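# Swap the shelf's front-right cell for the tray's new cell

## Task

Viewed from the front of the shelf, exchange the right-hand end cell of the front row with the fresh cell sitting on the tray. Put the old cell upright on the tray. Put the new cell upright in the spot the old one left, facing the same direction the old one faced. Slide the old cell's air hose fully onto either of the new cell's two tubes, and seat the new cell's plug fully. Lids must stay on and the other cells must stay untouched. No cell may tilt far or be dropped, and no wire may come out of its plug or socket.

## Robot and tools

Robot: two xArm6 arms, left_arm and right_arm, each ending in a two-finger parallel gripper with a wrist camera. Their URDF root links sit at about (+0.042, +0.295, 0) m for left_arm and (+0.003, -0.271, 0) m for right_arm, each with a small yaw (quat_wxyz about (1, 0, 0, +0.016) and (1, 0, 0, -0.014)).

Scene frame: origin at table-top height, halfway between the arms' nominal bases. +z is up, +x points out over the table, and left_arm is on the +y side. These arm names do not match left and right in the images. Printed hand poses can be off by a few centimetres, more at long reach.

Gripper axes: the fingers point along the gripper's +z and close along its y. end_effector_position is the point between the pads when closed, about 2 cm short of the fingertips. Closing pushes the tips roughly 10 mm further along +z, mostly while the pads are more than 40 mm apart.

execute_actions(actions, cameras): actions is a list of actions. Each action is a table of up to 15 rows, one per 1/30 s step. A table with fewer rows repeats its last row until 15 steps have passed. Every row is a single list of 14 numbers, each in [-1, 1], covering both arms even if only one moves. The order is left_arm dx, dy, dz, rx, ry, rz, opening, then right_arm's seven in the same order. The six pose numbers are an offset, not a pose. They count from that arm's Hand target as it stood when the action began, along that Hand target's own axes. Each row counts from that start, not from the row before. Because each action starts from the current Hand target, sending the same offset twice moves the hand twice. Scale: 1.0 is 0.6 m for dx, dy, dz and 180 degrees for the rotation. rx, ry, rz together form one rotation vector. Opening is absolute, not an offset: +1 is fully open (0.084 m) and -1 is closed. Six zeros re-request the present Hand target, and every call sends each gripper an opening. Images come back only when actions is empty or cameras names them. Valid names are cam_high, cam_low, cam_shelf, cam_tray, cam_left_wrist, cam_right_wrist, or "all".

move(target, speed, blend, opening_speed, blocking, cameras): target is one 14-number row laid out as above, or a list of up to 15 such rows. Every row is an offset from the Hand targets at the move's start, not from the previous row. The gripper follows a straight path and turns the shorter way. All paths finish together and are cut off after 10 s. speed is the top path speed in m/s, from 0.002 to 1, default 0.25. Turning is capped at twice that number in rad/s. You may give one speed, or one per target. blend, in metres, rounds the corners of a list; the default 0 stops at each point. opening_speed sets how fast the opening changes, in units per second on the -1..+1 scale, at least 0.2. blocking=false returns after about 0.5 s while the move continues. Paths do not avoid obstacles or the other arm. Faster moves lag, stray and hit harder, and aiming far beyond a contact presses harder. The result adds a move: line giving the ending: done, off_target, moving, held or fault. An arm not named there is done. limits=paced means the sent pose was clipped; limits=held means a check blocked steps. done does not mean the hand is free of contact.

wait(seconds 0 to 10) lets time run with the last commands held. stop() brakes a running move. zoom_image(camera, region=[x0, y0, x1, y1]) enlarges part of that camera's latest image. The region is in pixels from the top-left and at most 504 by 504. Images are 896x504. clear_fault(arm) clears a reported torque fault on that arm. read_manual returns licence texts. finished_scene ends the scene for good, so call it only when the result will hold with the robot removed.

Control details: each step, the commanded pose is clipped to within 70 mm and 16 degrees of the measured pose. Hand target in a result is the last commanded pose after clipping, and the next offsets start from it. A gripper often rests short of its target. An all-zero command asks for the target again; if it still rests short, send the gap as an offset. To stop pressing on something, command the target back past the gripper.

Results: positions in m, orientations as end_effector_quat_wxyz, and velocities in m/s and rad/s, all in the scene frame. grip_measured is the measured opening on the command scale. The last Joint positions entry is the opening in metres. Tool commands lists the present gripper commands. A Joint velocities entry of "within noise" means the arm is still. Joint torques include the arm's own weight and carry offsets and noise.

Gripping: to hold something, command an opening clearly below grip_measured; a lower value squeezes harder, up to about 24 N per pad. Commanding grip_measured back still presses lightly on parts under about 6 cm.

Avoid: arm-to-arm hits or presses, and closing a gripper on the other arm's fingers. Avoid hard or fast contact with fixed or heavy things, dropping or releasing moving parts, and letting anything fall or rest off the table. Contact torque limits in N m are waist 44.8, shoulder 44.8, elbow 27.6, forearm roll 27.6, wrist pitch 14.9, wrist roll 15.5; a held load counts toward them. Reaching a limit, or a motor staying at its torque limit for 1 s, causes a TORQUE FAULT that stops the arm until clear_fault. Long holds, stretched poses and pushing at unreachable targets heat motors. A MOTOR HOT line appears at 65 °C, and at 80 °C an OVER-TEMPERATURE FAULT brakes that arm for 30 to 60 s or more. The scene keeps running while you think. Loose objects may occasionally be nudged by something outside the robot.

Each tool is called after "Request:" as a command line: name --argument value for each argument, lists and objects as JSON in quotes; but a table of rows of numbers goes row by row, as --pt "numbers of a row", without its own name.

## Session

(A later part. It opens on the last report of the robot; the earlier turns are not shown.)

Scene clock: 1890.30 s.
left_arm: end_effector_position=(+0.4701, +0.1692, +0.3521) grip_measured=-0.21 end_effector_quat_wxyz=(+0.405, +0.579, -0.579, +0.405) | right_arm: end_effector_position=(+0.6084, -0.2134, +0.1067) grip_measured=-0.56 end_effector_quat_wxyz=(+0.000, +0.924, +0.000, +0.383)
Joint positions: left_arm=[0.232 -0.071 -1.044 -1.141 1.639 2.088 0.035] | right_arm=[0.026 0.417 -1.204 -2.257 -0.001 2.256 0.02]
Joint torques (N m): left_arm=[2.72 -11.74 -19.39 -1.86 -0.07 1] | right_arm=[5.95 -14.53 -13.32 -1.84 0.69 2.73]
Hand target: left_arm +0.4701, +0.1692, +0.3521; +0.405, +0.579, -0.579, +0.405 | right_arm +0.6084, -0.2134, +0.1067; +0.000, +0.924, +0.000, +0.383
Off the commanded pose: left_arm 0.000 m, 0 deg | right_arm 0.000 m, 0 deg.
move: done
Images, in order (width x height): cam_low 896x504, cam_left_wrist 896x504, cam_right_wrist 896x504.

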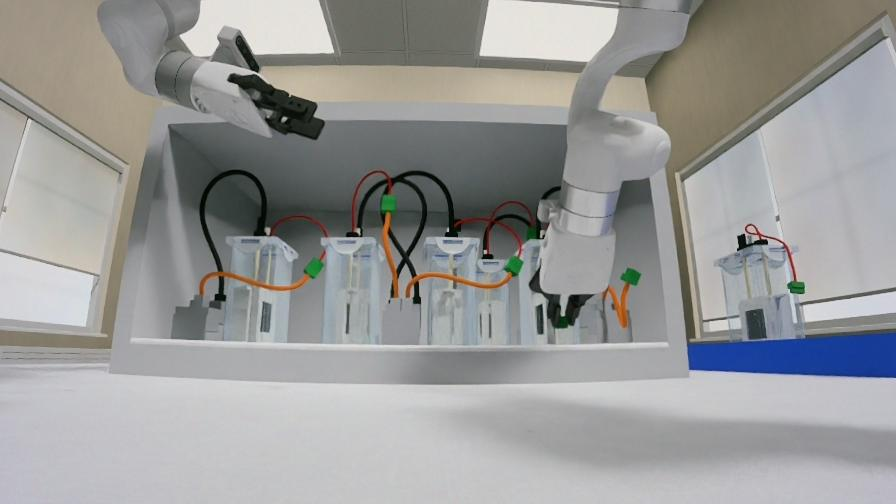

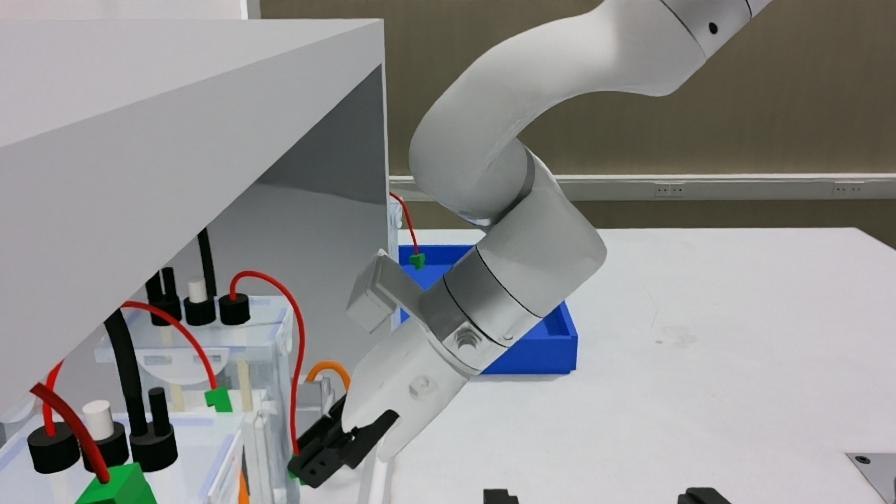

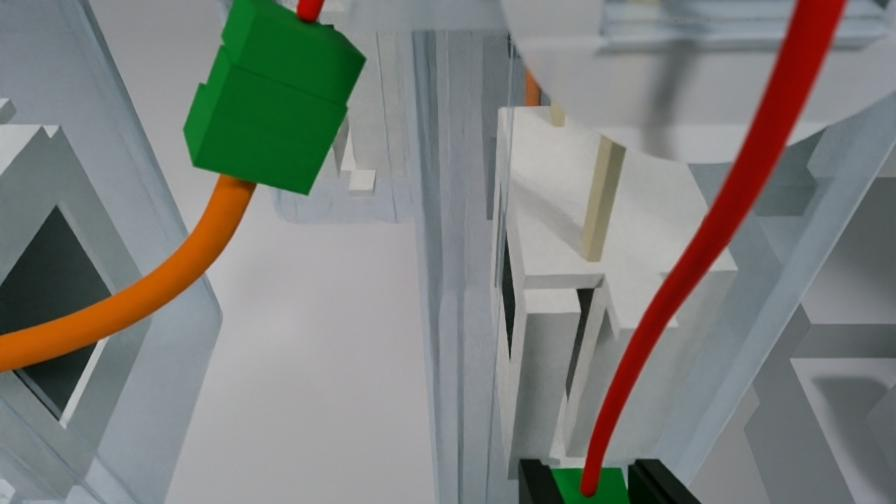

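Request:
move --pt "0 0 0 0 0 0 -0.2 -0.006 0.011 -0.1316 0 0 0 -1" --pt "0 0 0 0 0 0 -0.2 0.2238 0.0568 -0.3732 0.1179 0 -0.1179 -1" --speed 0.08 --blend '[0.02,0]' --cameras '["cam_right_wrist","cam_left_wrist","cam_low","cam_shelf"]'

Scene clock: 1914.33 s.
left_arm: end_effector_position=(+0.4701, +0.1692, +0.3521) grip_measured=-0.21 end_effector_quat_wxyz=(+0.405, +0.579, -0.579, +0.405) | right_arm: end_effector_position=(+0.5447, -0.2474, +0.3599) grip_measured=-0.56 end_effector_quat_wxyz=(-0.099, +0.892, +0.239, +0.370)
Joint positions: left_arm=[0.232 -0.071 -1.044 -1.141 1.639 2.088 0.035] | right_arm=[-0.21 0.193 -1.625 -2.482 -0.92 2.11 0.02]
Joint torques (N m): left_arm=[2.72 -11.76 -19.33 -2 -0.04 1.15] | right_arm=[-5.06 -11.66 -13.94 -0.83 -1.22 -1.13]
Hand target: left_arm +0.4701, +0.1692, +0.3521; +0.405, +0.579, -0.579, +0.405 | right_arm +0.5447, -0.2474, +0.3599; -0.099, +0.892, +0.239, +0.370
Off the commanded pose: left_arm 0.000 m, 0 deg | right_arm 0.000 m, 0 deg.
move: done
Images, in order (width x height): cam_low 896x504, cam_shelf 896x504, cam_left_wrist 896x504, cam_right_wrist 896x504.

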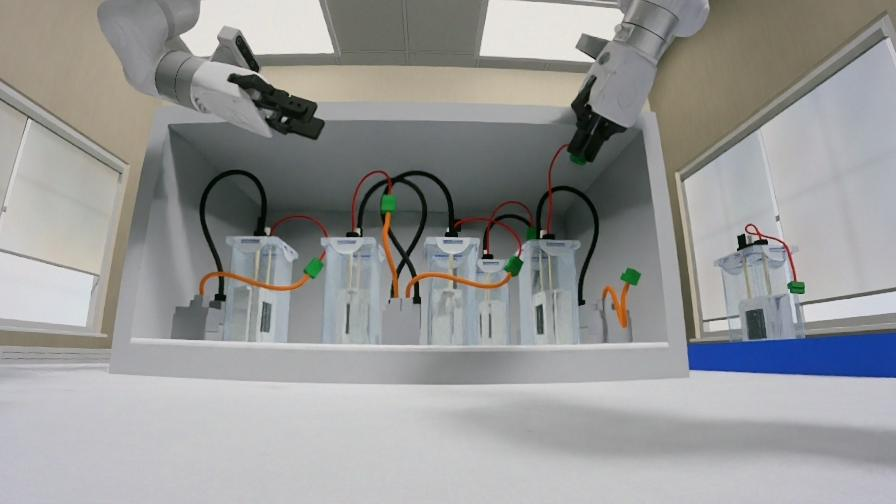

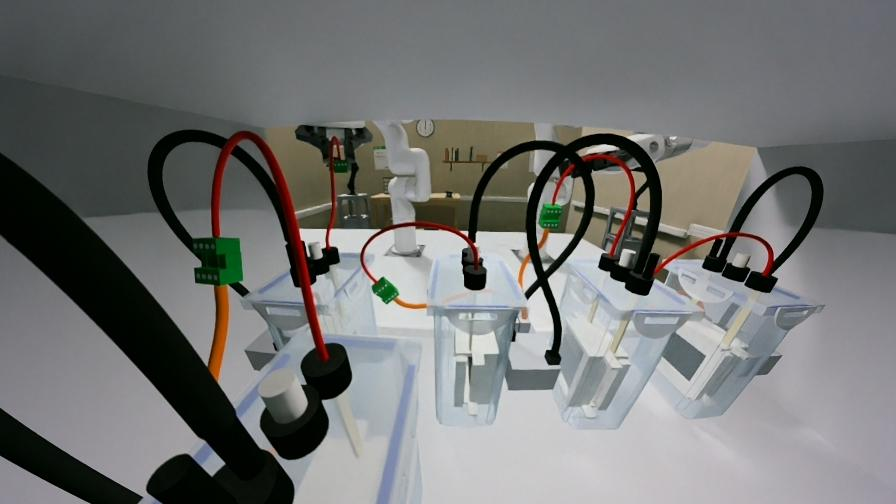

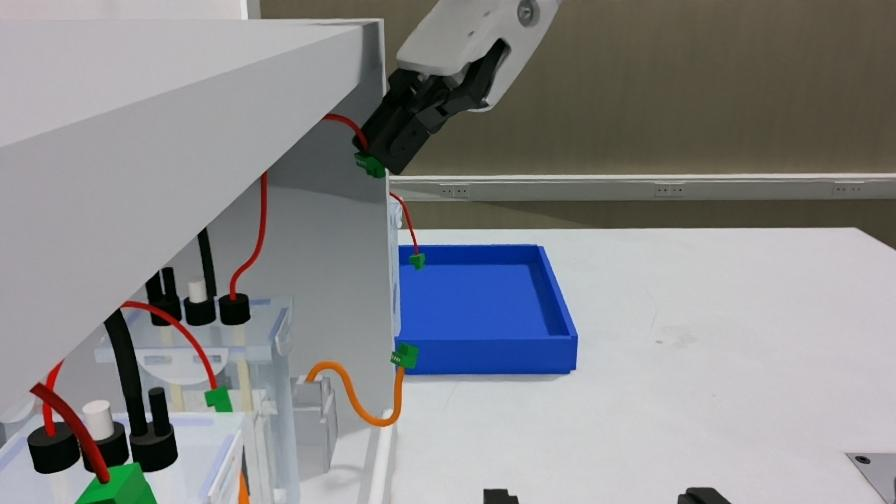

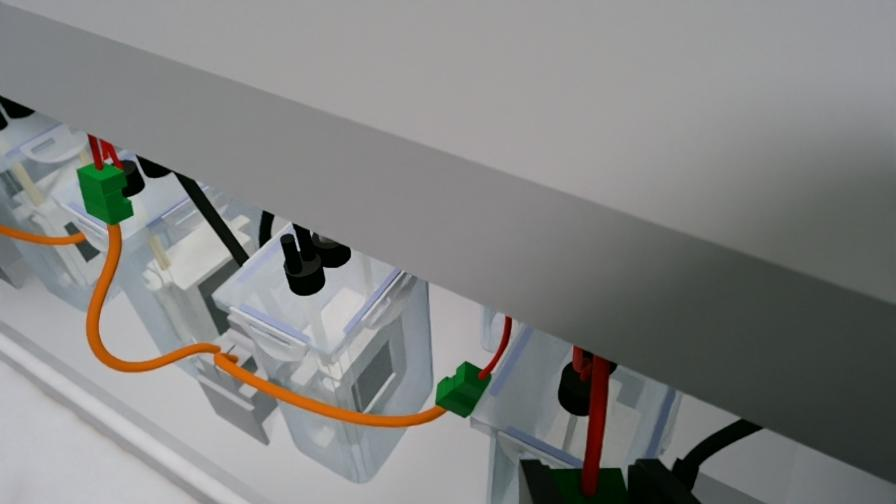

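Request:
zoom_image --camera "cam_left_wrist" --region '[310, 80, 440, 210]'

Request:
zoom_image --camera "cam_shelf" --region '[290, 110, 390, 190]'

Request:
zoom_image --camera "cam_low" --region '[540, 110, 640, 190]'

Scaled by 3.877.

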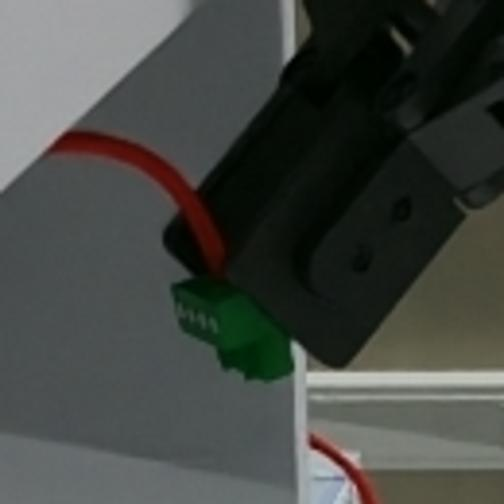

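Scaled by 5.040.

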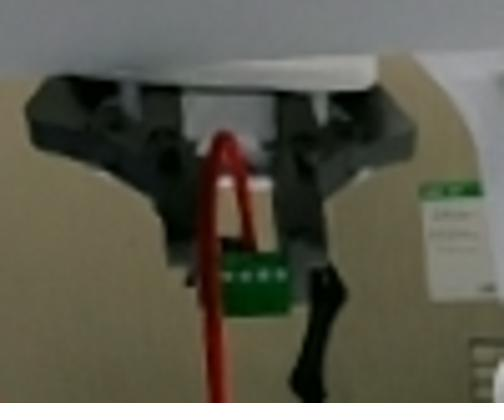

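Scaled by 5.040.

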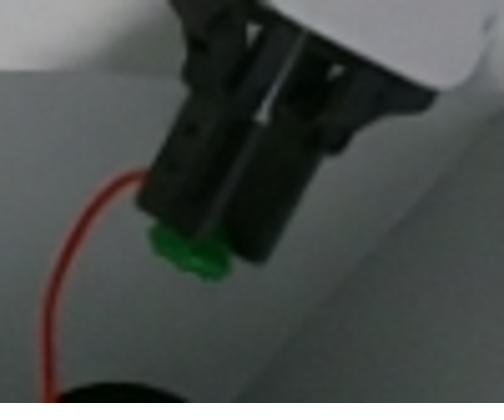

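Request:
move --pt "-0.2008 0.05 0.3747 0.165 0.108 -0.0291 0.3 0 0 0 0 0 0 -1" --pt "-0.1198 -0.035 0.7532 0.165 0.108 -0.0291 0.3 0 0 0 0 0 0 -1" --speed 0.13 --blend '[0.04,0]' --cameras '["all"]'

Scene clock: 1938.17 s.
left_arm: end_effector_position=(+0.4913, -0.2306, +0.1295) grip_measured=+0.29 end_effector_quat_wxyz=(+0.353, +0.613, -0.354, +0.612) | right_arm: end_effector_position=(+0.5447, -0.2474, +0.3599) grip_measured=-0.56 end_effector_quat_wxyz=(-0.099, +0.892, +0.239, +0.370)
Joint positions: left_arm=[-0.815 0.623 -1.131 -2.843 1.079 2.999 0.056] | right_arm=[-0.21 0.193 -1.625 -2.482 -0.92 2.11 0.02]
Joint torques (N m): left_arm=[-3.69 -19.83 -16.79 -1.23 0.63 2.67] | right_arm=[-4.21 -11.97 -13.92 -0.78 -1.23 2]
Hand target: left_arm +0.4913, -0.2306, +0.1295; +0.353, +0.613, -0.354, +0.612 | right_arm +0.5447, -0.2474, +0.3599; -0.099, +0.892, +0.239, +0.370
Off the commanded pose: left_arm 0.000 m, 0 deg | right_arm 0.000 m, 0 deg.
move: done

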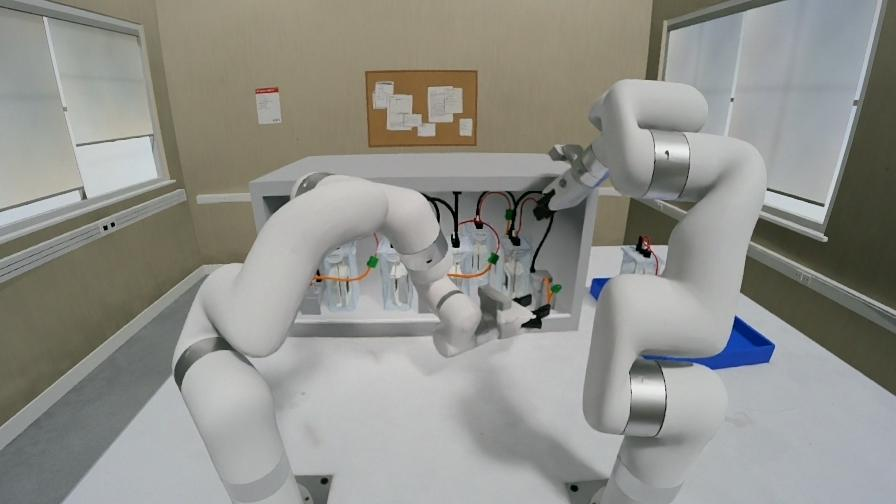

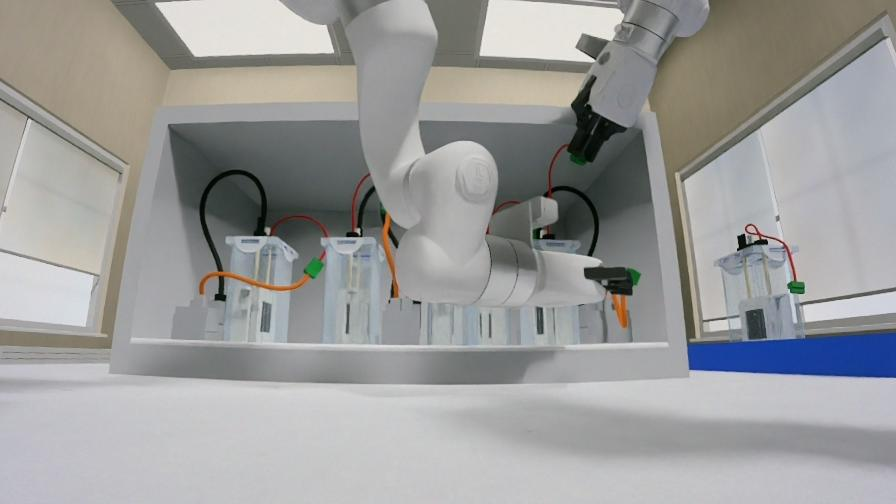

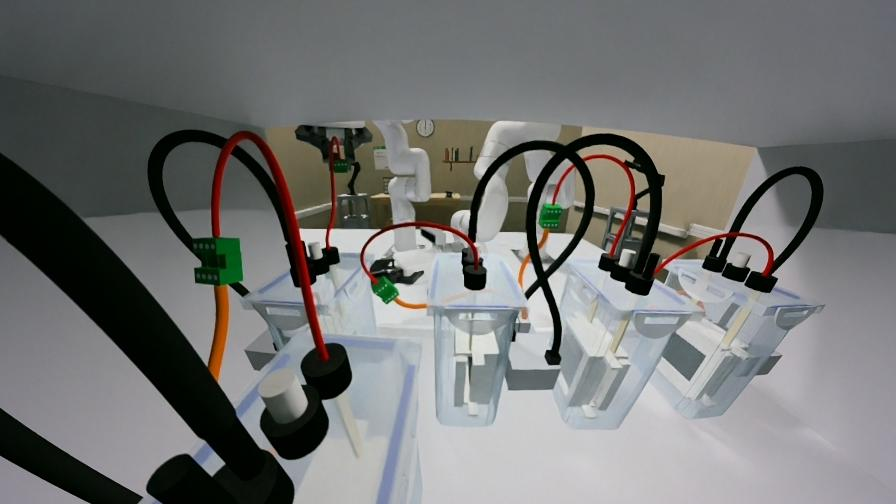

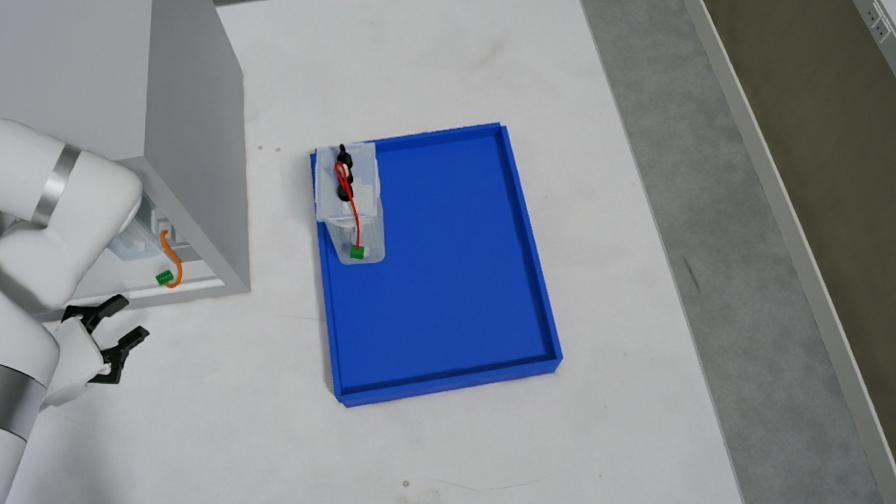

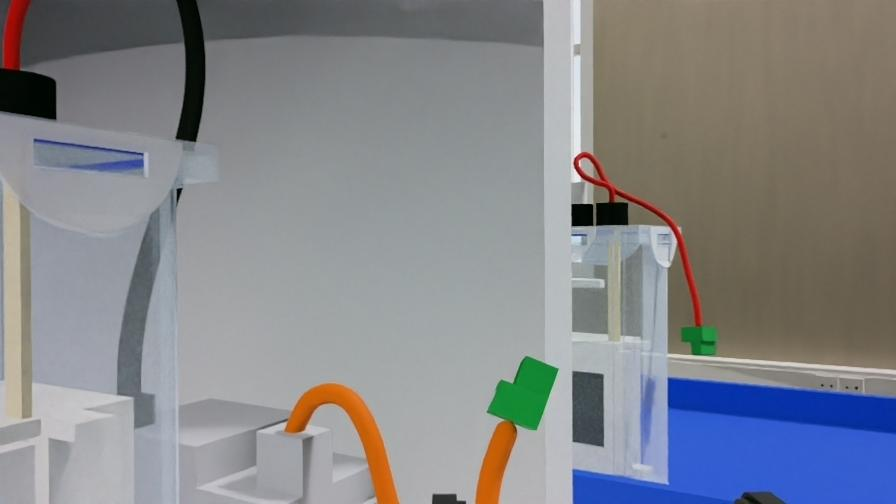

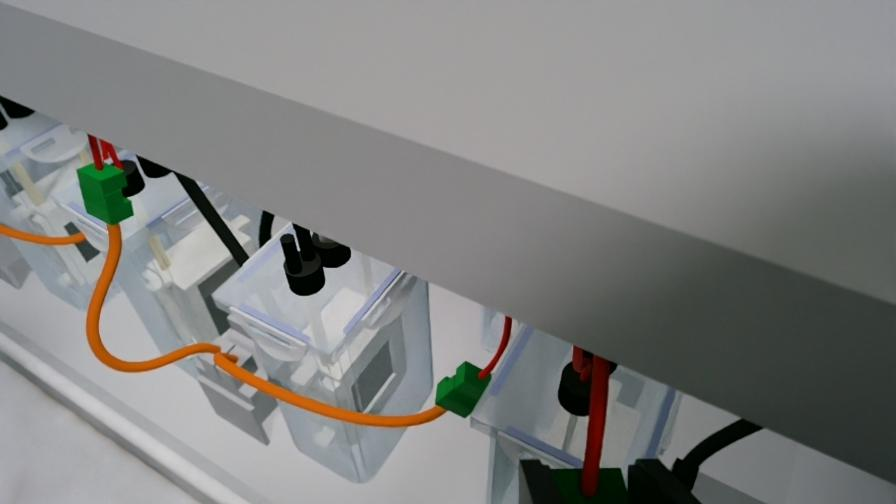

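Request:
zoom_image --camera "cam_left_wrist" --region '[440, 330, 600, 504]'

Request:
zoom_image --camera "cam_tray" --region '[60, 180, 240, 390]'

Scaled by 2.897.

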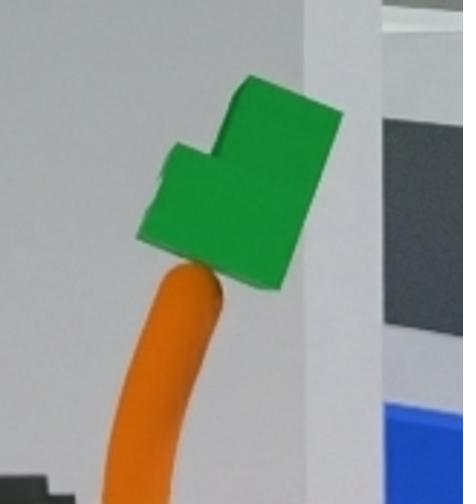

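Scaled by 2.400.

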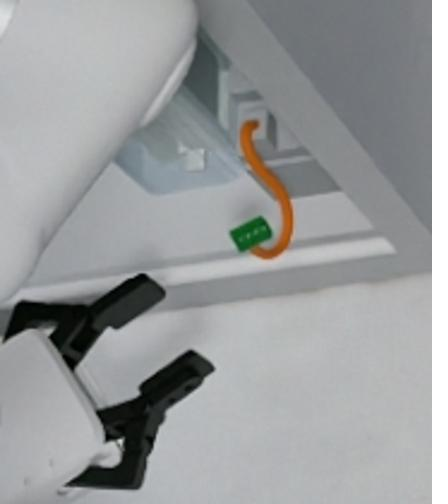

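Request:
move --target '[0.0073,-0.0142,0.1,0,0,0.108,0.3,0,0,0,0,0,0,-1]' --speed 0.08 --cameras '["cam_left_wrist","cam_tray","cam_low"]'

Request:
zoom_image --camera "cam_left_wrist" --region '[440, 330, 640, 504]'

Request:
zoom_image --camera "cam_tray" --region '[60, 180, 240, 390]'

Scene clock: 1968.97 s.
left_arm: end_effector_position=(+0.5287, -0.2783, +0.1338) grip_measured=+0.29 end_effector_quat_wxyz=(+0.244, +0.544, -0.453, +0.663) | right_arm: end_effector_position=(+0.5447, -0.2474, +0.3599) grip_measured=-0.56 end_effector_quat_wxyz=(-0.099, +0.892, +0.239, +0.370)
Joint positions: left_arm=[-0.835 0.762 -1.409 -2.84 0.944 3.302 0.056] | right_arm=[-0.21 0.193 -1.625 -2.482 -0.92 2.11 0.02]
Joint torques (N m): left_arm=[-3.82 -22.59 -18.42 1.09 0.61 2.82] | right_arm=[-3.46 -11.66 -13.97 -0.58 -1.28 2.05]
Hand target: left_arm +0.5287, -0.2783, +0.1338; +0.244, +0.544, -0.453, +0.663 | right_arm +0.5447, -0.2474, +0.3599; -0.099, +0.892, +0.239, +0.370
Off the commanded pose: left_arm 0.000 m, 0 deg | right_arm 0.000 m, 0 deg.
move: done
Images, in order (width x height): cam_low 896x504, cam_tray 896x504, cam_left_wrist 896x504.

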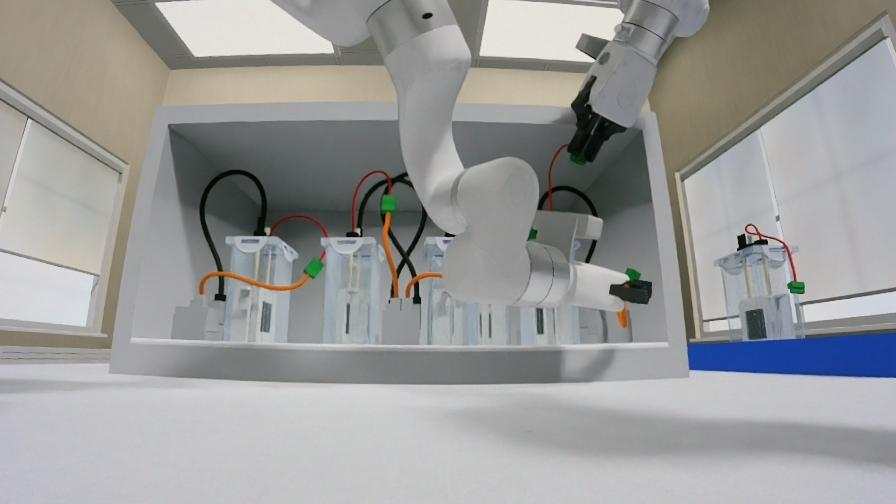

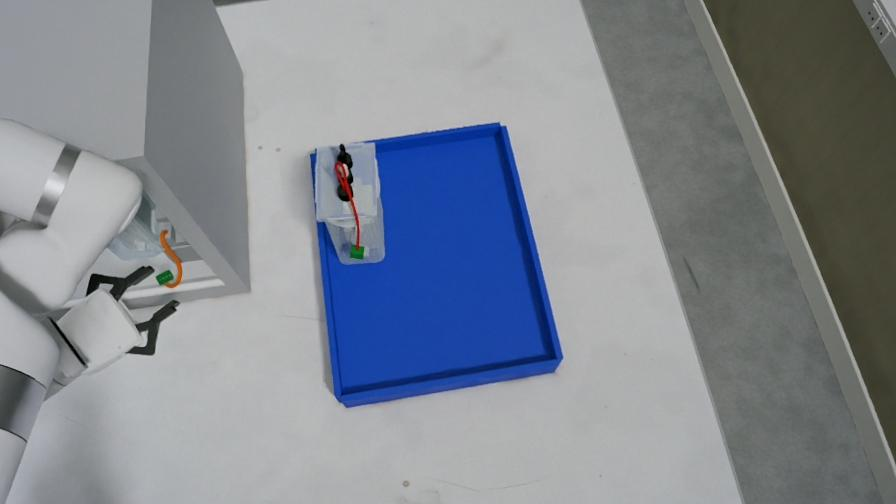

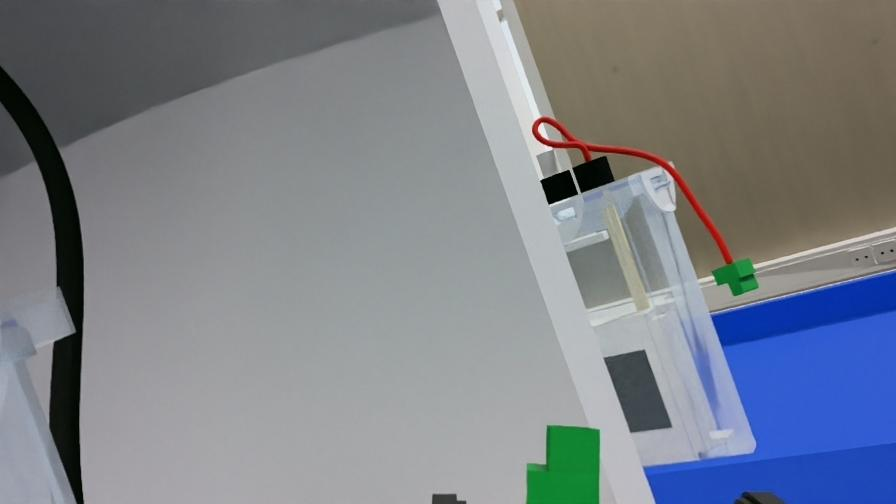

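Scaled by 2.520.

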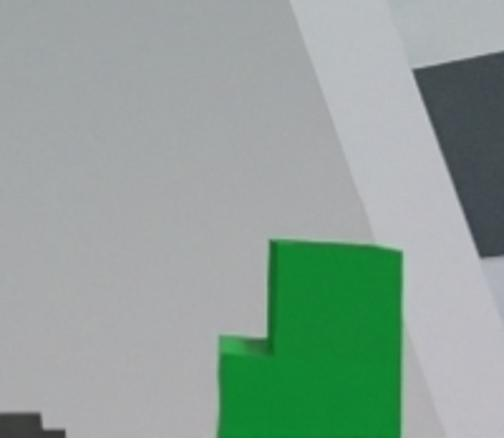

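Scaled by 2.400.

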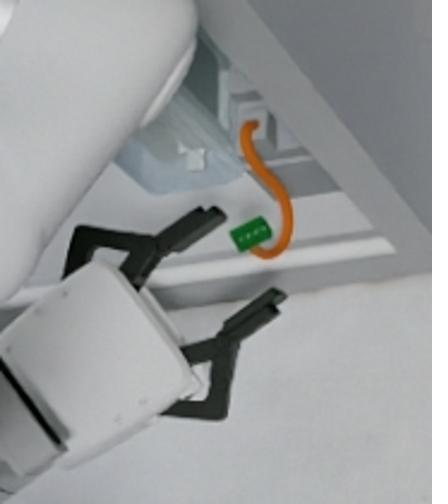

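Request:
move --pt "0.0017 -0.0083 0 0 0 0 0.15 0 0 0 0 0 0 -1" --pt "0.0017 -0.0083 0.0633 0 0 0 0.15 0 0 0 0 0 0 -1" --speed 0.04 --opening_speed 0.5 --cameras '["cam_left_wrist","cam_tray","cam_low","cam_shelf"]'

Request:
zoom_image --camera "cam_tray" --region '[60, 180, 240, 390]'

Request:
zoom_image --camera "cam_low" --region '[560, 220, 690, 350]'

Scene clock: 1987.60 s.
left_arm: end_effector_position=(+0.5515, -0.3090, +0.1363) grip_measured=+0.14 end_effector_quat_wxyz=(+0.244, +0.544, -0.453, +0.663) | right_arm: end_effector_position=(+0.5447, -0.2474, +0.3599) grip_measured=-0.56 end_effector_quat_wxyz=(-0.099, +0.892, +0.239, +0.370)
Joint positions: left_arm=[-0.848 0.867 -1.613 -2.833 0.847 3.274 0.05] | right_arm=[-0.21 0.193 -1.625 -2.482 -0.92 2.11 0.02]
Joint torques (N m): left_arm=[-3.65 -24.43 -19.52 1.66 0.51 -2.8] | right_arm=[-2.32 -11.92 -14.01 -0.69 -1.25 2.08]
Hand target: left_arm +0.5515, -0.3090, +0.1363; +0.244, +0.544, -0.453, +0.663 | right_arm +0.5447, -0.2474, +0.3599; -0.099, +0.892, +0.239, +0.370
Off the commanded pose: left_arm 0.000 m, 0 deg | right_arm 0.000 m, 0 deg.
move: done
Images, in order (width x height): cam_low 896x504, cam_shelf 896x504, cam_tray 896x504, cam_left_wrist 896x504.

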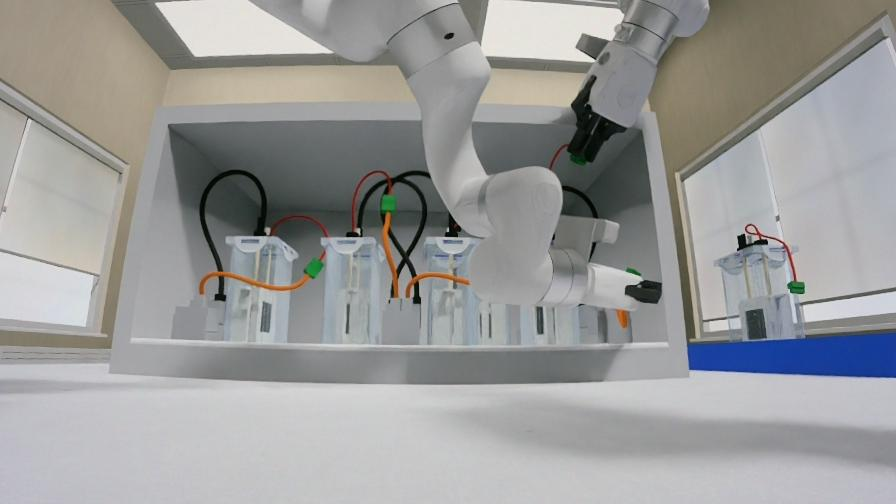

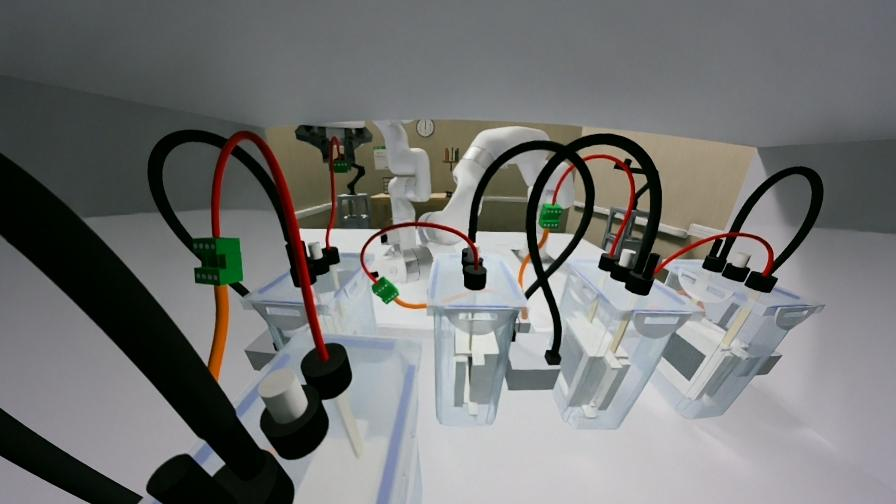

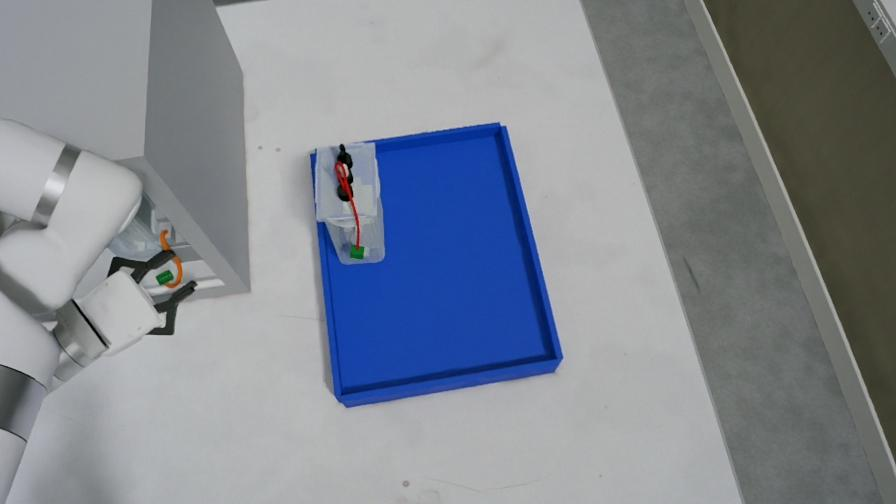

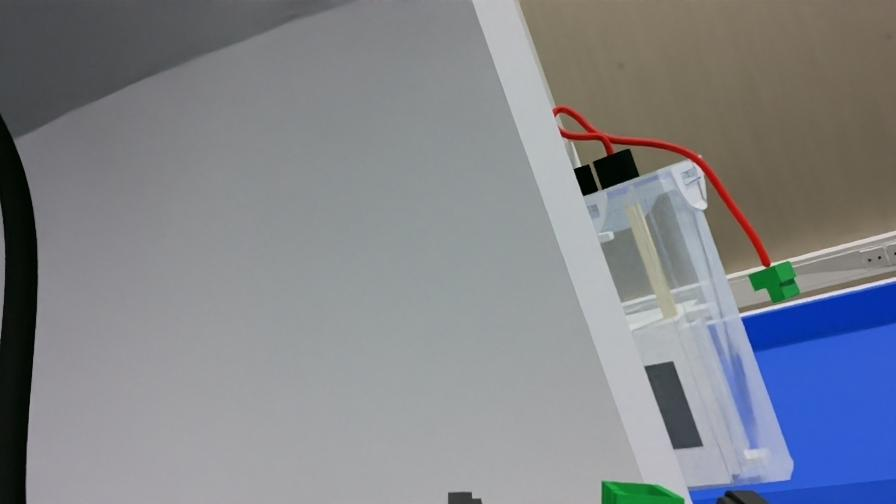

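Scaled by 2.400.

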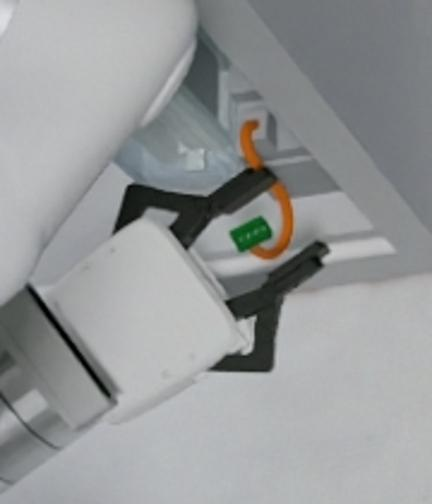

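Scaled by 3.877.

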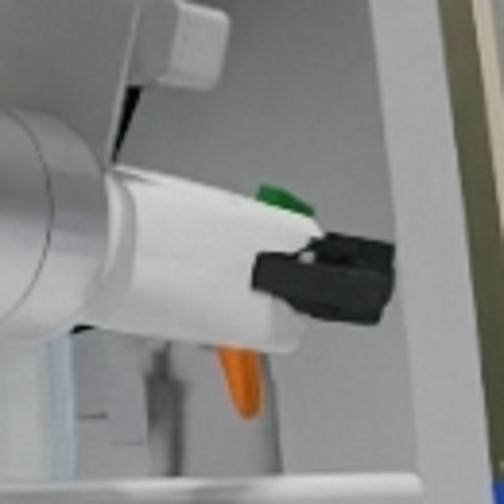

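Request:
zoom_image --camera "cam_left_wrist" --region '[420, 440, 800, 504]'

Request:
zoom_image --camera "cam_tray" --region '[110, 230, 210, 340]'

Scaled by 1.326.

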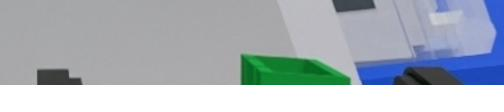

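Scaled by 4.582.

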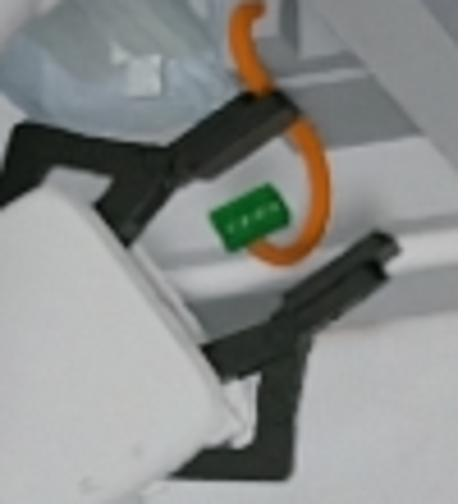

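Request:
move --pt "0 -0.0033 -0.0133 0 0 0 0.15 0 0 0 0 0 0 -1" --pt "0 -0.0033 -0.0133 0 0 0 -1 0 0 0 0 0 0 -1" --speed 0.03 --opening_speed 0.4 --cameras '["cam_left_wrist","cam_tray","cam_low","cam_shelf"]'

Request:
zoom_image --camera "cam_tray" --region '[110, 230, 210, 340]'

Request:
zoom_image --camera "cam_low" --region '[560, 220, 690, 350]'

Scene clock: 2011.47 s.
left_arm: end_effector_position=(+0.5492, -0.3012, +0.1370) grip_measured=-0.67 end_effector_quat_wxyz=(+0.244, +0.544, -0.453, +0.663) | right_arm: end_effector_position=(+0.5447, -0.2474, +0.3599) grip_measured=-0.56 end_effector_quat_wxyz=(-0.099, +0.892, +0.239, +0.370)
Joint positions: left_arm=[-0.841 0.843 -1.57 -2.829 0.866 3.276 0.015] | right_arm=[-0.21 0.193 -1.625 -2.482 -0.92 2.11 0.02]
Joint torques (N m): left_arm=[4.4 -33.92 -15.64 1.55 3.47 2.72] | right_arm=[-1.15 -12.01 -14.01 -0.53 -1.09 2]
Hand target: left_arm +0.5492, -0.3012, +0.1370; +0.244, +0.544, -0.453, +0.663 | right_arm +0.5447, -0.2474, +0.3599; -0.099, +0.892, +0.239, +0.370
Off the commanded pose: left_arm 0.000 m, 0 deg | right_arm 0.000 m, 0 deg.
move: done
Images, in order (width x height): cam_low 896x504, cam_shelf 896x504, cam_tray 896x504, cam_left_wrist 896x504.

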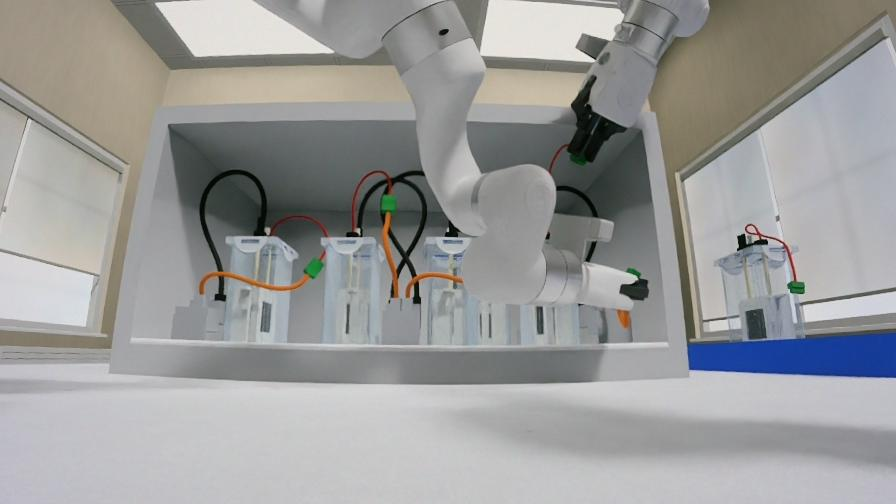

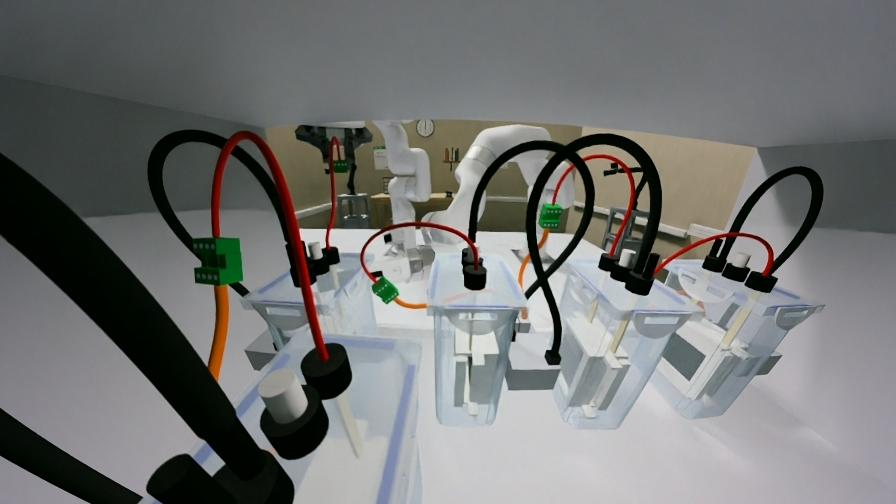

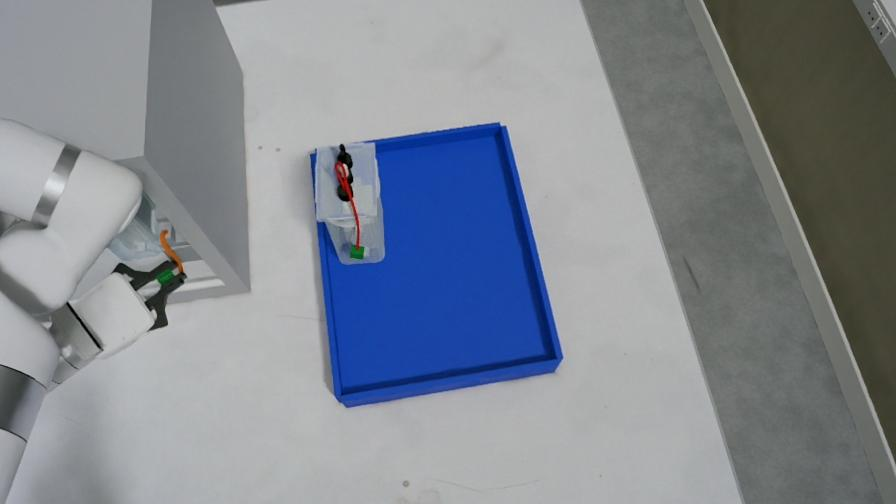

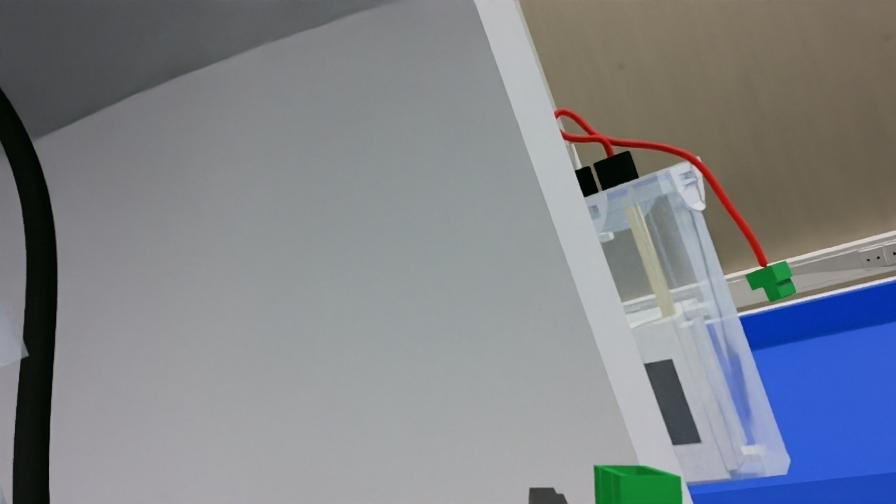

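Scaled by 4.582.

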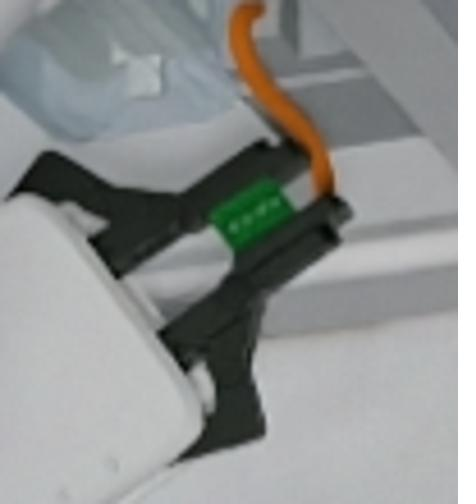

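Scaled by 3.877.

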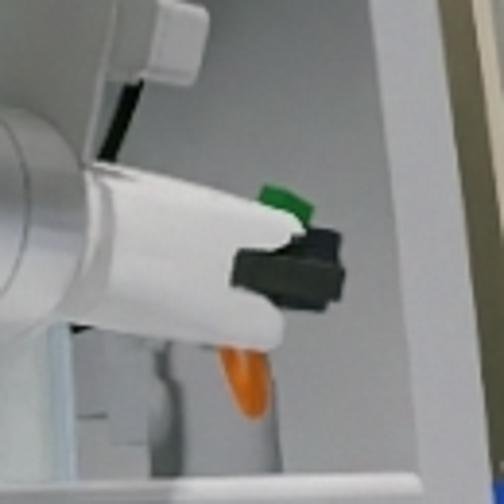

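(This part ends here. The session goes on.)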